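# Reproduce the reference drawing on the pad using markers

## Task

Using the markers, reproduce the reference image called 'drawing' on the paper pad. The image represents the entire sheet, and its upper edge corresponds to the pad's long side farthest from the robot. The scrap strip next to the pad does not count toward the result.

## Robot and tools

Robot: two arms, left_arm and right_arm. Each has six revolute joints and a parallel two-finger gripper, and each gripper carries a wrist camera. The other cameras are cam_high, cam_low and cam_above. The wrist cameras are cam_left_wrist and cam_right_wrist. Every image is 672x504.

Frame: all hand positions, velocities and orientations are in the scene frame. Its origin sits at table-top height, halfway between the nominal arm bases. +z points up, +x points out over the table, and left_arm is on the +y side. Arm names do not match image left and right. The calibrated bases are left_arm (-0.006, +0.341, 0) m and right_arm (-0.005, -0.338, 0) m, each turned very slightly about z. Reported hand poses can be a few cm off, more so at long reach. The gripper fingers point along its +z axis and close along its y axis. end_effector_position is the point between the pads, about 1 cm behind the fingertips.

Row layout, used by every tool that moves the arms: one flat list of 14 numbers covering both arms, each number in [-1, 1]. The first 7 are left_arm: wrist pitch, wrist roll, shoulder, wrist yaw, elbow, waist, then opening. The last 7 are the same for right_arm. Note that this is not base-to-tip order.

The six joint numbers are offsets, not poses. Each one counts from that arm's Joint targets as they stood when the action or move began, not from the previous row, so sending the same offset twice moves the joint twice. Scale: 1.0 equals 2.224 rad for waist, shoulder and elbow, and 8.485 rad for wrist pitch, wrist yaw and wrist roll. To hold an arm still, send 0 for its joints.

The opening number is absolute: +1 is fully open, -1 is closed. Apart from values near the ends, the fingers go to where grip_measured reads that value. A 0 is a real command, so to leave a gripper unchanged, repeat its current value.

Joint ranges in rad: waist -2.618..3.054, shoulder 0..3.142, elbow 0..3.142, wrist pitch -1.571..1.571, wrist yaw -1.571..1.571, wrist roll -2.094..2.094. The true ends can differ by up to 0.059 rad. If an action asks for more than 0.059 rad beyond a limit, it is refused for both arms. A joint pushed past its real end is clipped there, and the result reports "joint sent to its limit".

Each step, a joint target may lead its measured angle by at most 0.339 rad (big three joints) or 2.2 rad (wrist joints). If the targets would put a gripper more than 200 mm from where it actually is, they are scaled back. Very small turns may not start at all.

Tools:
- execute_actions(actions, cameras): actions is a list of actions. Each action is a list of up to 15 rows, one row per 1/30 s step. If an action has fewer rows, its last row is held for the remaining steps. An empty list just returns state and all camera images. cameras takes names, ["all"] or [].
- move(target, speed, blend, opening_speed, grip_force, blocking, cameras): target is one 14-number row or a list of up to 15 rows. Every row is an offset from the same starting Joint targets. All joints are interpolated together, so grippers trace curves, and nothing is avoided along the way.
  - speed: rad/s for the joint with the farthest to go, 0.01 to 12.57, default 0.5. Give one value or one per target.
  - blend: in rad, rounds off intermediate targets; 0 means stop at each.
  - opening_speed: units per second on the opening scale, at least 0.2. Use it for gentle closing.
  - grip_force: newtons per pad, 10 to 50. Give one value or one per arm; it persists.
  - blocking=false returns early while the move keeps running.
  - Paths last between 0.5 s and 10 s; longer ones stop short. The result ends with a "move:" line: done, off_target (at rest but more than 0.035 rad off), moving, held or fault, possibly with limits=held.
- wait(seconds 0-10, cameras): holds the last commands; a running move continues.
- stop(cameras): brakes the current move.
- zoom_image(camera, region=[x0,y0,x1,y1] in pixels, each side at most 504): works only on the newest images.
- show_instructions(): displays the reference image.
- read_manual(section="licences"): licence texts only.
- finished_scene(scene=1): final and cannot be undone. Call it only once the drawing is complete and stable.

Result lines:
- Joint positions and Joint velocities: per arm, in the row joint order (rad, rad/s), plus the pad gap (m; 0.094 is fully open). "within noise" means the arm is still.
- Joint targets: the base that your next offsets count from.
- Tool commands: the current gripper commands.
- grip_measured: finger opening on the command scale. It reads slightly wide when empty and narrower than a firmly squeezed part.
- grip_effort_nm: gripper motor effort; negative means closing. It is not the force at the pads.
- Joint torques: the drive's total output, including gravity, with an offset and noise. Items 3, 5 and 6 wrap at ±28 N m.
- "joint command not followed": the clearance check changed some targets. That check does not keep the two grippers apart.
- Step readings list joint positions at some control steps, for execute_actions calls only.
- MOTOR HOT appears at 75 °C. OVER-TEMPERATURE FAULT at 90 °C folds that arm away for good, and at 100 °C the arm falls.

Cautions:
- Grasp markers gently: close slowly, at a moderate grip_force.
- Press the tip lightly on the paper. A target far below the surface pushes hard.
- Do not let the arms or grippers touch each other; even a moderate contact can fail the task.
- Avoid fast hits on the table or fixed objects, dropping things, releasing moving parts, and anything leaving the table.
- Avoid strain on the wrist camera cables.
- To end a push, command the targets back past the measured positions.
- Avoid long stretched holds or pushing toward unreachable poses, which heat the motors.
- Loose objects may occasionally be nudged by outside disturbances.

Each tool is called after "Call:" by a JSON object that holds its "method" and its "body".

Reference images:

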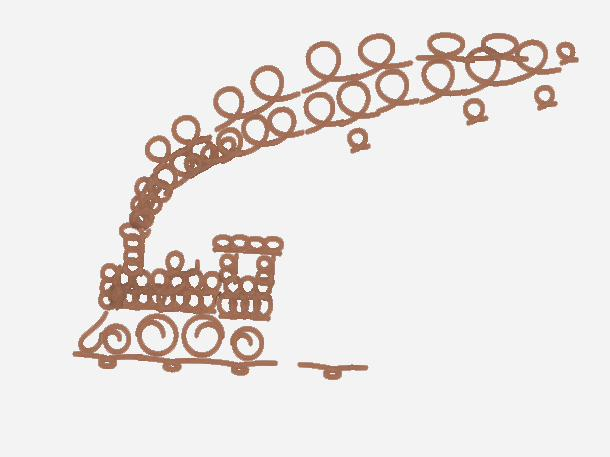

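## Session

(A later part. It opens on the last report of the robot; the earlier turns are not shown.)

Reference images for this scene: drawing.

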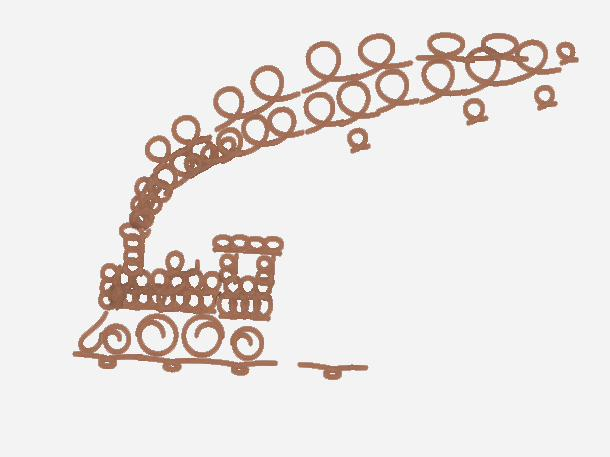

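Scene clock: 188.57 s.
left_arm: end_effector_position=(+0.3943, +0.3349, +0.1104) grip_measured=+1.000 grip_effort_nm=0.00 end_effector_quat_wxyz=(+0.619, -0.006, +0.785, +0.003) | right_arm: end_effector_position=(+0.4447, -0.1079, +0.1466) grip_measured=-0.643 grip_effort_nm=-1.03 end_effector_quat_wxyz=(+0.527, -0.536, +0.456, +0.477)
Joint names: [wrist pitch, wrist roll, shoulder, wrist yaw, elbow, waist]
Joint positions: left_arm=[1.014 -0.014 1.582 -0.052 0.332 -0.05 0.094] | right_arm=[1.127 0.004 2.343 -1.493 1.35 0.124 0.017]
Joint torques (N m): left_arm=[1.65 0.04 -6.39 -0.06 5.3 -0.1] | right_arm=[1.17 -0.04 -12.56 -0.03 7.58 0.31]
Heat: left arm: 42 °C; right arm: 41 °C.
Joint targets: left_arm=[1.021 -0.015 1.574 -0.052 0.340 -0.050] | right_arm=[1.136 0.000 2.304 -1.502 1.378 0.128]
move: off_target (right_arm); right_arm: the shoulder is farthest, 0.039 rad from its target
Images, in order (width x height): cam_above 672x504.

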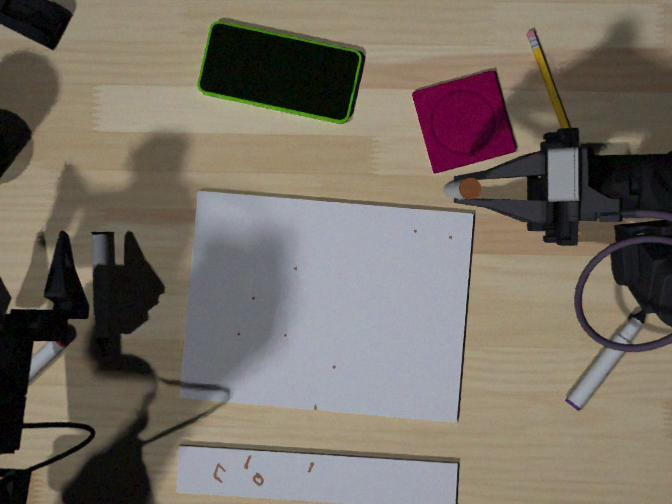

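Call:
{"method": "show_instructions", "body": {}}

Reference images for this scene: drawing.

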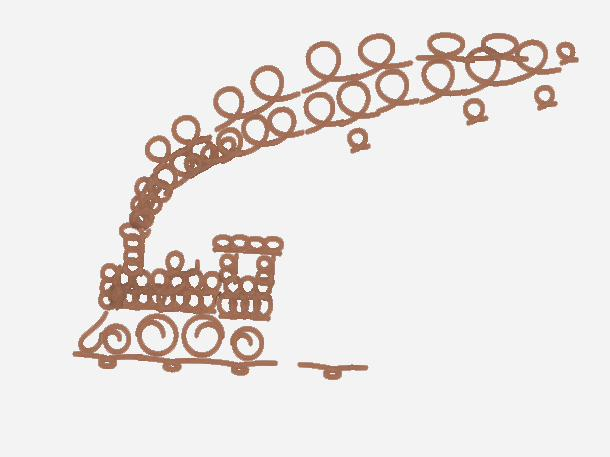

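Call:
{"method": "move", "body": {"target": [0,0,0,0,0,0,1,0,0,0,-0.008,0,0,-1], "speed": 0.2, "cameras": []}}

Scene clock: 202.70 s.
left_arm: end_effector_position=(+0.3943, +0.3349, +0.1104) grip_measured=+1.000 grip_effort_nm=0.00 end_effector_quat_wxyz=(+0.619, -0.006, +0.785, +0.003) | right_arm: end_effector_position=(+0.4330, -0.1086, +0.1450) grip_measured=-0.643 grip_effort_nm=-1.03 end_effector_quat_wxyz=(-0.509, +0.553, -0.440, -0.492)
Joint names: [wrist pitch, wrist roll, shoulder, wrist yaw, elbow, waist]
Joint positions: left_arm=[1.014 -0.014 1.582 -0.052 0.332 -0.05 0.094] | right_arm=[1.127 0.004 2.343 -1.559 1.35 0.124 0.017]
Joint torques (N m): left_arm=[1.67 0.02 -6.52 -0.05 5.2 -0.03] | right_arm=[1.14 -0.05 -12.52 -0.03 7.54 0.31]
Heat: left arm: 42 °C; right arm: 41 °C.
Joint targets: left_arm=[1.021 -0.015 1.574 -0.052 0.340 -0.050] | right_arm=[1.136 0.000 2.304 -1.570 1.378 0.128]
move: off_target (right_arm); right_arm: the shoulder is farthest, 0.039 rad from its target
No camera images: "cameras" was empty.

Call:
{"method": "move", "body": {"target": [[0,0,0,0,0,0,1, 0,0,0.04317,0.00278,0,0.22091,-1],[0,0,0,0,0,0,1, 0,0,0.05216,0.00514,0,0.22990,-1],[0,0,0,0,0,0,1, 0,0,0.08004,0.00514,0,0.22990,-1]], "speed": [0.5,0.06,0.08], "cameras": []}}

Scene clock: 220.43 s.
left_arm: end_effector_position=(+0.3943, +0.3349, +0.1104) grip_measured=+1.000 grip_effort_nm=0.00 end_effector_quat_wxyz=(+0.619, -0.006, +0.785, +0.003) | right_arm: end_effector_position=(+0.2692, +0.0789, +0.0865) grip_measured=-0.643 grip_effort_nm=-1.03 end_effector_quat_wxyz=(-0.337, +0.621, -0.338, -0.622)
Joint names: [wrist pitch, wrist roll, shoulder, wrist yaw, elbow, waist]
Joint positions: left_arm=[1.014 -0.014 1.582 -0.052 0.332 -0.05 0.094] | right_arm=[1.127 0.004 2.476 -1.528 1.35 0.634 0.017]
Joint torques (N m): left_arm=[1.64 0.04 -6.45 -0.07 5.3 -0.16] | right_arm=[1.19 -0.04 -9.37 0.01 7.06 0.4]
Heat: left arm: 42 °C; right arm: 41 °C.
Joint targets: left_arm=[1.021 -0.015 1.574 -0.052 0.340 -0.050] | right_arm=[1.136 0.000 2.482 -1.527 1.378 0.639]
move: done
No camera images: "cameras" was empty.

Call:
{"method": "move", "body": {"target": [[0,0,0,0,0,0,1, 0,0,0,0.00900,0,0.01057,-1],[0,0,0,0,0,0,1, 0,0,0,0.02711,0,0.03107,-1],[0,0,0,0,0,0,1, 0,0,0,0.04411,0,0.05094,-1],[0,0,0,0,0,0,1, 0,0,-0.04137,0.04411,0,0.05094,-1]], "speed": [0.08,0.08,0.08,0.2], "blend": [0.003,0.003,0,0], "cameras": ["cam_above"]}}

Scene clock: 226.73 s.
left_arm: end_effector_position=(+0.3943, +0.3349, +0.1104) grip_measured=+1.000 grip_effort_nm=0.00 end_effector_quat_wxyz=(+0.619, -0.006, +0.785, +0.003) | right_arm: end_effector_position=(+0.2801, +0.1394, +0.1125) grip_measured=-0.643 grip_effort_nm=-1.03 end_effector_quat_wxyz=(-0.433, +0.576, -0.397, -0.569)
Joint names: [wrist pitch, wrist roll, shoulder, wrist yaw, elbow, waist]
Joint positions: left_arm=[1.014 -0.014 1.582 -0.052 0.332 -0.05 0.094] | right_arm=[1.133 0.004 2.427 -1.157 1.35 0.746 0.017]
Joint torques (N m): left_arm=[1.7 0.06 -6.49 -0.07 5.16 -0.12] | right_arm=[1.34 -0.05 -12.72 0.07 7.49 0.55]
Heat: left arm: 43 °C; right arm: 42 °C.
Joint targets: left_arm=[1.021 -0.015 1.574 -0.052 0.340 -0.050] | right_arm=[1.136 0.000 2.390 -1.152 1.378 0.753]
move: off_target (right_arm); right_arm: the shoulder is farthest, 0.037 rad from its target
Images, in order (width x height): cam_above 672x504.

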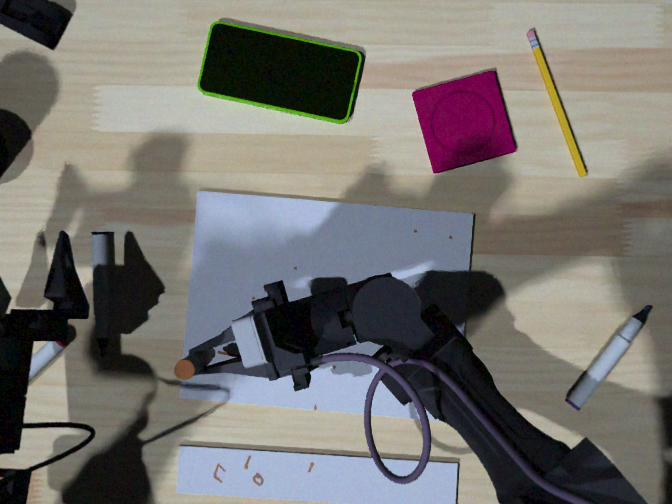

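Call:
{"method": "move", "body": {"target": [[0,0,0,0,0,0,1, 0,0,0.0045,-0.01642,0,-0.01745,-1],[0,0,0,0,0,0,1, 0,0,0.0045,-0.01877,0,-0.02194,-1],[0,0,0,0,0,0,1, 0,0,0.04137,-0.01877,0,-0.02194,-1],[0,0,0,0,0,0,1, 0,0,0.04137,-0.01617,0,-0.02266,-1],[0,0,0,0,0,0,1, 0,0,0.04137,-0.01270,0,-0.01371,-1],[0,0,0,0,0,0,1, 0,0,0.04137,-0.01034,0,-0.00940,-1],[0,0,0,0,0,0,1, 0,0,0.04137,-0.01318,0,-0.00863,-1],[0,0,0,0,0,0,1, 0,0,0.04137,-0.01664,0,-0.01758,-1],[0,0,0,0,0,0,1, 0,0,0.04137,-0.01901,0,-0.02194,-1],[0,0,0,0,0,0,1, 0,0,0.04137,-0.01617,0,-0.02266,-1],[0,0,0,0,0,0,1, 0,0,-0.0045,-0.01617,0,-0.02266,-1]], "speed": [0.3,0.06,0.08,0.06,0.06,0.06,0.06,0.06,0.06,0.06,0.25], "blend": [0,0,0,0.003,0.003,0.003,0.003,0.003,0.003,0,0], "cameras": []}}

Scene clock: 235.87 s.
left_arm: end_effector_position=(+0.3943, +0.3349, +0.1104) grip_measured=+1.000 grip_effort_nm=0.00 end_effector_quat_wxyz=(+0.619, -0.006, +0.785, +0.003) | right_arm: end_effector_position=(+0.2748, +0.1209, +0.1186) grip_measured=-0.643 grip_effort_nm=-1.03 end_effector_quat_wxyz=(-0.409, +0.599, -0.362, -0.585)
Joint names: [wrist pitch, wrist roll, shoulder, wrist yaw, elbow, waist]
Joint positions: left_arm=[1.014 -0.014 1.582 -0.052 0.332 -0.05 0.094] | right_arm=[1.133 0.004 2.414 -1.293 1.354 0.71 0.017]
Joint torques (N m): left_arm=[1.67 0.04 -6.49 -0.06 5.19 0.09] | right_arm=[1.26 -0.05 -12.42 0.07 7.08 -0.64]
Heat: left arm: 43 °C; right arm: 43 °C.
Joint targets: left_arm=[1.021 -0.015 1.574 -0.052 0.340 -0.050] | right_arm=[1.136 0.000 2.380 -1.290 1.378 0.702]
move: done
No camera images: "cameras" was empty.

Call:
{"method": "move", "body": {"target": [[0,0,0,0,0,0,1, 0,0,0.00899,0.01024,0,-0.00958,-1],[0,0,0,0,0,0,1, 0,0,0.00899,0.01260,0,-0.00058,-1],[0,0,0,0,0,0,1, 0,0,0.04586,0.01260,0,-0.00058,-1],[0,0,0,0,0,0,1, 0,0,0.04586,0.01392,0,0.00576,-1],[0,0,0,0,0,0,1, 0,0,0.04586,0.01586,0,0.01322,-1],[0,0,0,0,0,0,1, 0,0,0.04586,0.01662,0,0.01709,-1],[0,0,0,0,0,0,1, 0,0,0.04586,0.01360,0,0.01880,-1],[0,0,0,0,0,0,1, 0,0,0.04586,0.01018,0,0.01003,-1],[0,0,0,0,0,0,1, 0,0,0.04586,0.00817,0,0.00522,-1],[0,0,0,0,0,0,1, 0,0,0.04586,0.00730,0,0.00090,-1],[0,0,0,0,0,0,1, 0,0,0,0.00730,0,0.00090,-1],[0,0,0,0,0,0,1, 0,0,-0.02248,-0.03072,0,-0.25728,-1]], "speed": [0.3,0.06,0.08,0.06,0.06,0.06,0.06,0.06,0.06,0.06,0.25,0.7], "blend": [0,0,0,0.003,0.003,0.003,0.003,0.003,0.003,0,0,0], "cameras": ["cam_above"]}}

Call:
{"method": "zoom_image", "body": {"camera": "cam_above", "region": [160, 300, 320, 420]}}

Scene clock: 245.67 s.
left_arm: end_effector_position=(+0.3943, +0.3349, +0.1104) grip_measured=+1.000 grip_effort_nm=0.00 end_effector_quat_wxyz=(+0.619, -0.006, +0.785, +0.003) | right_arm: end_effector_position=(+0.4369, -0.1063, +0.1337) grip_measured=-0.643 grip_effort_nm=-1.03 end_effector_quat_wxyz=(-0.508, +0.544, -0.450, -0.493)
Joint names: [wrist pitch, wrist roll, shoulder, wrist yaw, elbow, waist]
Joint positions: left_arm=[1.014 -0.014 1.582 -0.052 0.332 -0.05 0.094] | right_arm=[1.132 0.004 2.373 -1.539 1.354 0.128 0.017]
Joint torques (N m): left_arm=[1.67 0.04 -6.48 -0.05 5.23 -0.08] | right_arm=[1.12 -0.05 -12.93 -0.06 7.08 0.17]
Heat: left arm: 43 °C; right arm: 44 °C.
Joint targets: left_arm=[1.021 -0.015 1.574 -0.052 0.340 -0.050] | right_arm=[1.136 0.000 2.330 -1.550 1.378 0.130]
move: off_target (right_arm); right_arm: the shoulder is farthest, 0.043 rad from its target
Images, in order (width x height): cam_above 672x504.

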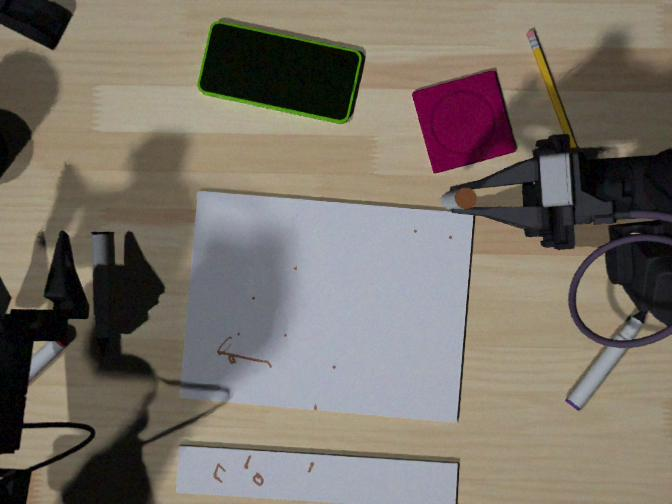

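Scaled by 3.150 from the camera's 672x504 image, which has a finer 960x720 frame.

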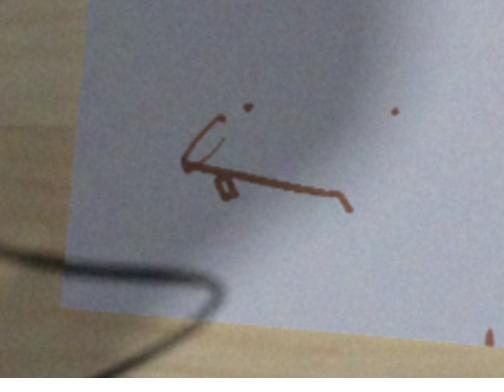

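Call:
{"method": "zoom_image", "body": {"camera": "cam_above", "region": [208, 326, 280, 374]}}

Scaled by 7.000 from the camera's 672x504 image, which has a finer 960x720 frame.

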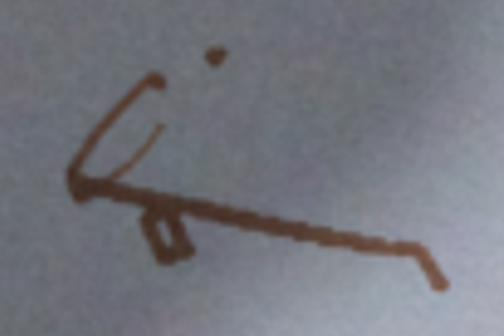

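Call:
{"method": "wait", "body": {"seconds": 0.1, "cameras": ["cam_above", "cam_low", "cam_right_wrist"]}}

Call:
{"method": "zoom_image", "body": {"camera": "cam_above", "region": [170, 180, 270, 250]}}

Call:
{"method": "zoom_image", "body": {"camera": "cam_above", "region": [170, 380, 270, 450]}}

Scene clock: 254.53 s.
left_arm: end_effector_position=(+0.3943, +0.3349, +0.1104) grip_measured=+1.000 grip_effort_nm=0.00 end_effector_quat_wxyz=(+0.619, -0.006, +0.785, +0.003) | right_arm: end_effector_position=(+0.4369, -0.1063, +0.1337) grip_measured=-0.643 grip_effort_nm=-1.03 end_effector_quat_wxyz=(-0.508, +0.544, -0.450, -0.493)
Joint names: [wrist pitch, wrist roll, shoulder, wrist yaw, elbow, waist]
Joint positions: left_arm=[1.014 -0.014 1.582 -0.052 0.332 -0.05 0.094] | right_arm=[1.132 0.004 2.373 -1.539 1.354 0.128 0.017]
Joint torques (N m): left_arm=[1.65 0.02 -6.5 -0.03 5.26 -0.05] | right_arm=[1.12 -0.04 -12.94 -0.06 7.08 0.13]
Heat: left arm: 43 °C; right arm: 43 °C.
Joint targets: left_arm=[1.021 -0.015 1.574 -0.052 0.340 -0.050] | right_arm=[1.136 0.000 2.330 -1.550 1.378 0.130]
Tool commands: left_gripper/opening=+1.0 right_gripper/opening=-1.0
wait: 0.10 s; at rest from the start
Images, in order (width x height): cam_low 672x504, cam_above 672x504, cam_right_wrist 672x504.

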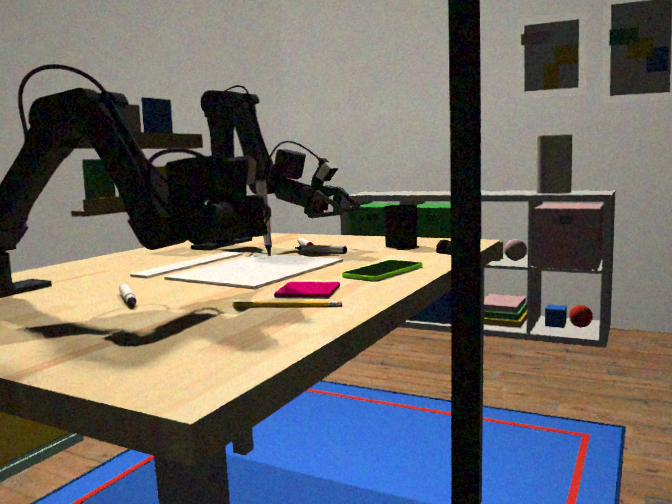

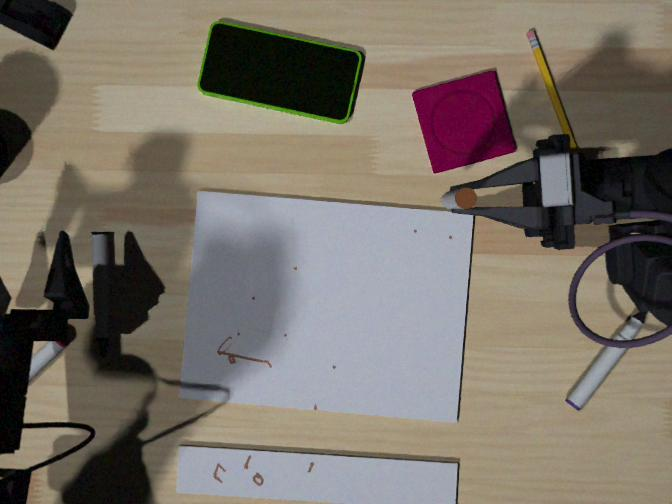

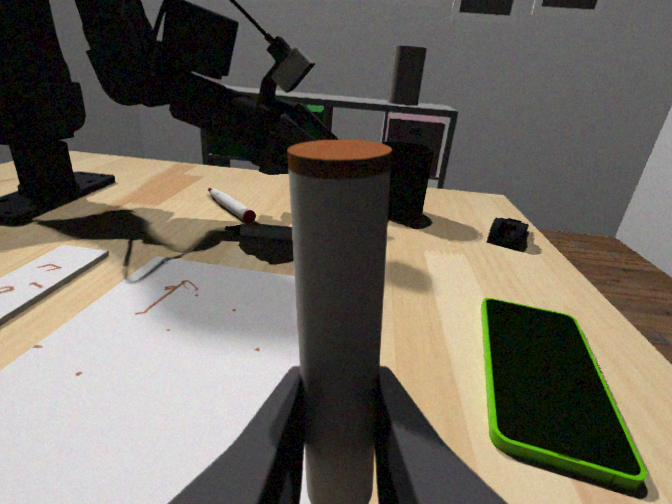

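Scaled by 5.040 from the camera's 672x504 image, which has a finer 960x720 frame.

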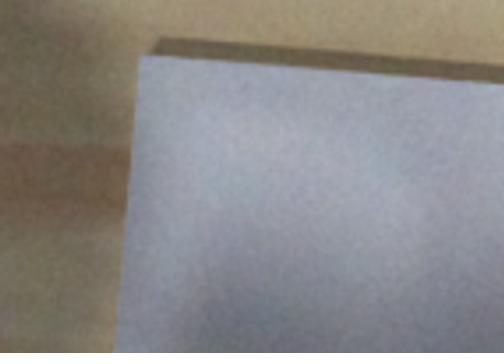

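Scaled by 5.040 from the camera's 672x504 image, which has a finer 960x720 frame.

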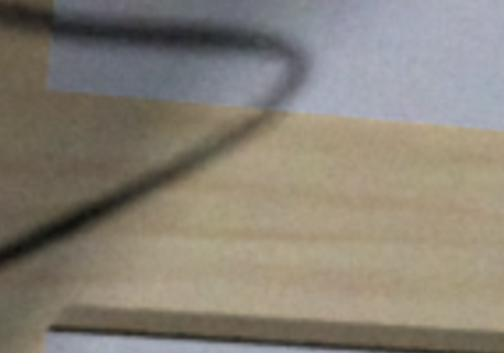

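Call:
{"method": "move", "body": {"target": [[0,0,0,0,0,0,1, 0,0,0.02248,0.00623,0,0.18588,-1],[0,0,0,0,0,0,1, 0,0,0.04047,0.01095,0,0.20387,-1],[0,0,0,0,0,0,1, 0,0,0.06835,0.01095,0,0.20387,-1]], "speed": [0.5,0.05,0.08], "cameras": []}}

Scene clock: 260.80 s.
left_arm: end_effector_position=(+0.3943, +0.3349, +0.1104) grip_measured=+1.000 grip_effort_nm=0.00 end_effector_quat_wxyz=(+0.619, -0.006, +0.785, +0.003) | right_arm: end_effector_position=(+0.3039, +0.0688, +0.0877) grip_measured=-0.643 grip_effort_nm=-1.03 end_effector_quat_wxyz=(-0.377, +0.600, -0.374, -0.598)
Joint names: [wrist pitch, wrist roll, shoulder, wrist yaw, elbow, waist]
Joint positions: left_arm=[1.014 -0.014 1.582 -0.052 0.332 -0.05 0.094] | right_arm=[1.132 0.004 2.477 -1.46 1.354 0.578 0.017]
Joint torques (N m): left_arm=[1.64 0.02 -6.42 -0.06 5.19 -0.18] | right_arm=[1.19 -0.04 -9.47 0.03 6.72 0.47]
Heat: left arm: 43 °C; right arm: 43 °C.
Joint targets: left_arm=[1.021 -0.015 1.574 -0.052 0.340 -0.050] | right_arm=[1.136 0.000 2.482 -1.457 1.378 0.583]
move: done
No camera images: "cameras" was empty.

Call:
{"method": "move", "body": {"target": [[0,0,0,0,0,0,1, 0,0,0,0.01796,0,0.02325,-1],[0,0,0,0,0,0,1, 0,0,0,0.03781,0,0.04892,-1]], "speed": [0.08,0.08], "blend": [0.003,0], "cameras": []}}

Call:
{"method": "move", "body": {"target": [[0,0,0,0,0,0,1, 0,0,-0.05000,0,0,0,-1],[0,0,0,0,0,0,1, 0,0,-0.07000,-0.049,0,-0.252,-1]], "speed": [0.2,0.7], "cameras": ["cam_above"]}}

Call:
{"method": "zoom_image", "body": {"camera": "cam_above", "region": [208, 310, 292, 374]}}

Scene clock: 265.73 s.
left_arm: end_effector_position=(+0.3943, +0.3349, +0.1104) grip_measured=+1.000 grip_effort_nm=0.00 end_effector_quat_wxyz=(+0.619, -0.006, +0.785, +0.003) | right_arm: end_effector_position=(+0.3104, +0.1221, +0.0882) grip_measured=-0.643 grip_effort_nm=-1.03 end_effector_quat_wxyz=(-0.438, +0.557, -0.434, -0.557)
Joint names: [wrist pitch, wrist roll, shoulder, wrist yaw, elbow, waist]
Joint positions: left_arm=[1.014 -0.014 1.582 -0.052 0.332 -0.05 0.094] | right_arm=[1.132 0.004 2.477 -1.143 1.354 0.686 0.017]
Joint torques (N m): left_arm=[1.68 0.04 -6.45 -0.03 5.19 -0.09] | right_arm=[1.36 -0.04 -9.65 0.07 6.91 0.5]
Heat: left arm: 43 °C; right arm: 43 °C.
Joint targets: left_arm=[1.021 -0.015 1.574 -0.052 0.340 -0.050] | right_arm=[1.136 0.000 2.482 -1.136 1.378 0.692]
move: done
No camera images: "cameras" was empty.

Scene clock: 268.30 s.
left_arm: end_effector_position=(+0.3943, +0.3349, +0.1104) grip_measured=+1.000 grip_effort_nm=0.00 end_effector_quat_wxyz=(+0.619, -0.006, +0.785, +0.003) | right_arm: end_effector_position=(+0.4362, -0.1059, +0.1352) grip_measured=-0.643 grip_effort_nm=-1.03 end_effector_quat_wxyz=(-0.508, +0.546, -0.448, -0.493)
Joint names: [wrist pitch, wrist roll, shoulder, wrist yaw, elbow, waist]
Joint positions: left_arm=[1.014 -0.014 1.582 -0.052 0.332 -0.05 0.094] | right_arm=[1.132 0.004 2.369 -1.541 1.354 0.129 0.017]
Joint torques (N m): left_arm=[1.64 0.05 -6.34 -0.05 5.3 -0.05] | right_arm=[1.11 -0.04 -12.94 -0.07 7.09 0.17]
Heat: left arm: 43 °C; right arm: 44 °C.
Joint targets: left_arm=[1.021 -0.015 1.574 -0.052 0.340 -0.050] | right_arm=[1.136 0.000 2.326 -1.552 1.378 0.132]
move: off_target (right_arm); right_arm: the shoulder is farthest, 0.043 rad from its target
Images, in order (width x height): cam_above 672x504.

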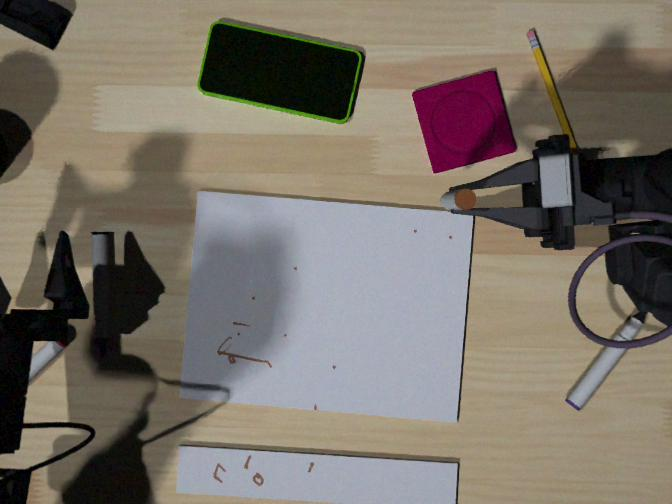

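Scaled by 6.000 from the camera's 672x504 image, which has a finer 960x720 frame.

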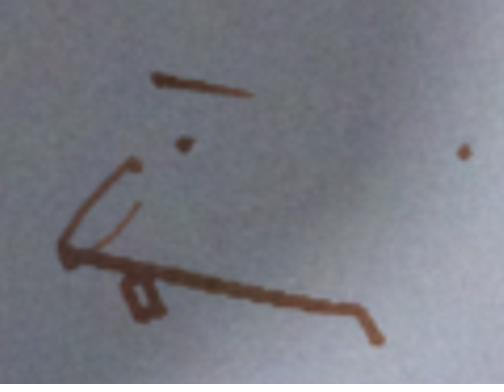

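Call:
{"method": "move", "body": {"target": [[0,0,0,0,0,0,1, 0,0,0.02414,0.03800,0,0.23478,-1],[0,0,0,0,0,0,1, 0,0,0.04212,0.04095,0,0.24692,-1],[0,0,0,0,0,0,1, 0,0,0.07225,0.04095,0,0.24692,-1]], "speed": [0.5,0.05,0.08], "cameras": []}}

Scene clock: 274.93 s.
left_arm: end_effector_position=(+0.3943, +0.3349, +0.1104) grip_measured=+1.000 grip_effort_nm=0.00 end_effector_quat_wxyz=(+0.619, -0.006, +0.785, +0.003) | right_arm: end_effector_position=(+0.3042, +0.1154, +0.0875) grip_measured=-0.643 grip_effort_nm=-1.03 end_effector_quat_wxyz=(-0.423, +0.568, -0.418, -0.568)
Joint names: [wrist pitch, wrist roll, shoulder, wrist yaw, elbow, waist]
Joint positions: left_arm=[1.014 -0.014 1.582 -0.052 0.332 -0.05 0.094] | right_arm=[1.133 0.004 2.478 -1.208 1.354 0.675 0.017]
Joint torques (N m): left_arm=[1.66 0.05 -6.48 -0.03 5.09 -0.02] | right_arm=[1.32 -0.04 -9.43 0.02 6.86 0.51]
Heat: left arm: 43 °C; right arm: 44 °C.
Joint targets: left_arm=[1.021 -0.015 1.574 -0.052 0.340 -0.050] | right_arm=[1.136 0.000 2.487 -1.205 1.378 0.681]
move: done
No camera images: "cameras" was empty.

Call:
{"method": "move", "body": {"target": [[0,0,0,0,0,0,1, 0,0,-0.03013,0,0,0,-1],[0,0,0,0,0,0,1, 0,0,-0.03013,-0.00669,0,-0.00665,-1],[0,0,0,0,0,0,1, 0,0,-0.03013,-0.00905,0,-0.01565,-1],[0,0,0,0,0,0,1, 0,0,0,-0.00905,0,-0.01565,-1]], "speed": [0.2,0.1,0.05,0.08], "cameras": []}}

Scene clock: 279.33 s.
left_arm: end_effector_position=(+0.3943, +0.3349, +0.1104) grip_measured=+1.000 grip_effort_nm=0.00 end_effector_quat_wxyz=(+0.619, -0.006, +0.785, +0.003) | right_arm: end_effector_position=(+0.3046, +0.1042, +0.0872) grip_measured=-0.643 grip_effort_nm=-1.03 end_effector_quat_wxyz=(-0.412, +0.576, -0.408, -0.576)
Joint names: [wrist pitch, wrist roll, shoulder, wrist yaw, elbow, waist]
Joint positions: left_arm=[1.014 -0.014 1.582 -0.052 0.332 -0.05 0.094] | right_arm=[1.135 0.004 2.479 -1.27 1.354 0.65 0.017]
Joint torques (N m): left_arm=[1.67 0.05 -6.5 -0.07 5.26 0.08] | right_arm=[1.27 -0.04 -9.42 -0.1 6.89 -0.34]
Heat: left arm: 43 °C; right arm: 44 °C.
Joint targets: left_arm=[1.021 -0.015 1.574 -0.052 0.340 -0.050] | right_arm=[1.136 0.000 2.487 -1.282 1.378 0.646]
move: done
No camera images: "cameras" was empty.

Call:
{"method": "move", "body": {"target": [[0,0,0,0,0,0,1, 0,0,-0.03013,0,0,0,-1],[0,0,0,0,0,0,1, 0,0,-0.03013,-0.00442,0,-0.01174,-1],[0,0,0,0,0,0,1, 0,0,-0.03013,-0.00678,0,-0.00274,-1],[0,0,0,0,0,0,1, 0,0,0,-0.00678,0,-0.00274,-1]], "speed": [0.2,0.1,0.05,0.08], "cameras": []}}

Scene clock: 283.43 s.
left_arm: end_effector_position=(+0.3943, +0.3349, +0.1104) grip_measured=+1.000 grip_effort_nm=0.00 end_effector_quat_wxyz=(+0.619, -0.006, +0.785, +0.003) | right_arm: end_effector_position=(+0.3014, +0.0960, +0.0870) grip_measured=-0.643 grip_effort_nm=-1.03 end_effector_quat_wxyz=(-0.400, +0.585, -0.395, -0.584)
Joint names: [wrist pitch, wrist roll, shoulder, wrist yaw, elbow, waist]
Joint positions: left_arm=[1.014 -0.014 1.582 -0.052 0.332 -0.05 0.094] | right_arm=[1.135 0.004 2.479 -1.328 1.354 0.635 0.017]
Joint torques (N m): left_arm=[1.68 0.06 -6.32 -0.04 5.19 -0.02] | right_arm=[1.21 -0.04 -9.36 -0.08 6.71 0.38]
Heat: left arm: 43 °C; right arm: 44 °C.
Joint targets: left_arm=[1.021 -0.015 1.574 -0.052 0.340 -0.050] | right_arm=[1.136 0.000 2.487 -1.339 1.378 0.640]
move: done
No camera images: "cameras" was empty.

Call:
{"method": "move", "body": {"target": [[0,0,0,0,0,0,1, 0,0,-0.03013,0,0,0,-1],[0,0,0,0,0,0,1, 0,0,-0.03013,-0.00689,0,-0.00598,-1],[0,0,0,0,0,0,1, 0,0,-0.03013,-0.00454,0,-0.01497,-1],[0,0,0,0,0,0,1, 0,0,0,-0.00454,0,-0.01497,-1]], "speed": [0.2,0.1,0.05,0.08], "cameras": []}}

Call:
{"method": "move", "body": {"target": [[0,0,0,0,0,0,1, 0,0,-0.05000,0,0,0,-1],[0,0,0,0,0,0,1, 0,0,-0.07000,-0.02,0,-0.21,-1]], "speed": [0.2,0.7], "cameras": ["cam_above"]}}

Call:
{"method": "zoom_image", "body": {"camera": "cam_above", "region": [222, 310, 292, 360]}}

Scene clock: 287.60 s.
left_arm: end_effector_position=(+0.3943, +0.3349, +0.1104) grip_measured=+1.000 grip_effort_nm=0.00 end_effector_quat_wxyz=(+0.619, -0.006, +0.785, +0.003) | right_arm: end_effector_position=(+0.3032, +0.0849, +0.0868) grip_measured=-0.643 grip_effort_nm=-1.03 end_effector_quat_wxyz=(-0.392, +0.591, -0.387, -0.589)
Joint names: [wrist pitch, wrist roll, shoulder, wrist yaw, elbow, waist]
Joint positions: left_arm=[1.014 -0.014 1.582 -0.052 0.332 -0.05 0.094] | right_arm=[1.136 0.004 2.48 -1.38 1.354 0.611 0.017]
Joint torques (N m): left_arm=[1.64 0.1 -6.48 -0.02 5.11 -0.02] | right_arm=[1.2 -0.04 -9.37 0.02 6.83 -0.38]
Heat: left arm: 43 °C; right arm: 43 °C.
Joint targets: left_arm=[1.021 -0.015 1.574 -0.052 0.340 -0.050] | right_arm=[1.136 0.000 2.487 -1.378 1.378 0.607]
move: done
No camera images: "cameras" was empty.

Scene clock: 290.03 s.
left_arm: end_effector_position=(+0.3943, +0.3349, +0.1104) grip_measured=+1.000 grip_effort_nm=0.00 end_effector_quat_wxyz=(+0.619, -0.006, +0.785, +0.003) | right_arm: end_effector_position=(+0.4355, -0.1029, +0.1335) grip_measured=-0.643 grip_effort_nm=-1.03 end_effector_quat_wxyz=(-0.508, +0.546, -0.447, -0.494)
Joint names: [wrist pitch, wrist roll, shoulder, wrist yaw, elbow, waist]
Joint positions: left_arm=[1.014 -0.014 1.582 -0.052 0.332 -0.05 0.094] | right_arm=[1.136 0.004 2.374 -1.536 1.354 0.136 0.017]
Joint torques (N m): left_arm=[1.64 0.07 -6.46 -0.04 5.24 -0.23] | right_arm=[1.08 -0.04 -12.9 -0.07 7.08 0.28]
Heat: left arm: 43 °C; right arm: 44 °C.
Joint targets: left_arm=[1.021 -0.015 1.574 -0.052 0.340 -0.050] | right_arm=[1.136 0.000 2.331 -1.548 1.378 0.139]
move: off_target (right_arm); right_arm: the shoulder is farthest, 0.043 rad from its target
Images, in order (width x height): cam_above 672x504.

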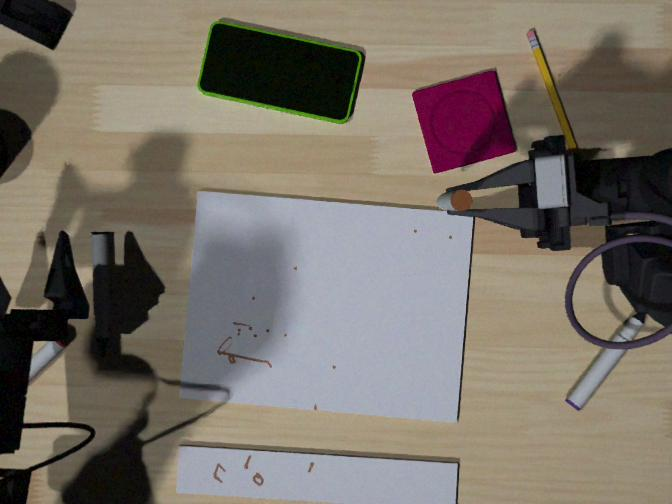

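Scaled by 7.200 from the camera's 672x504 image, which has a finer 960x720 frame.

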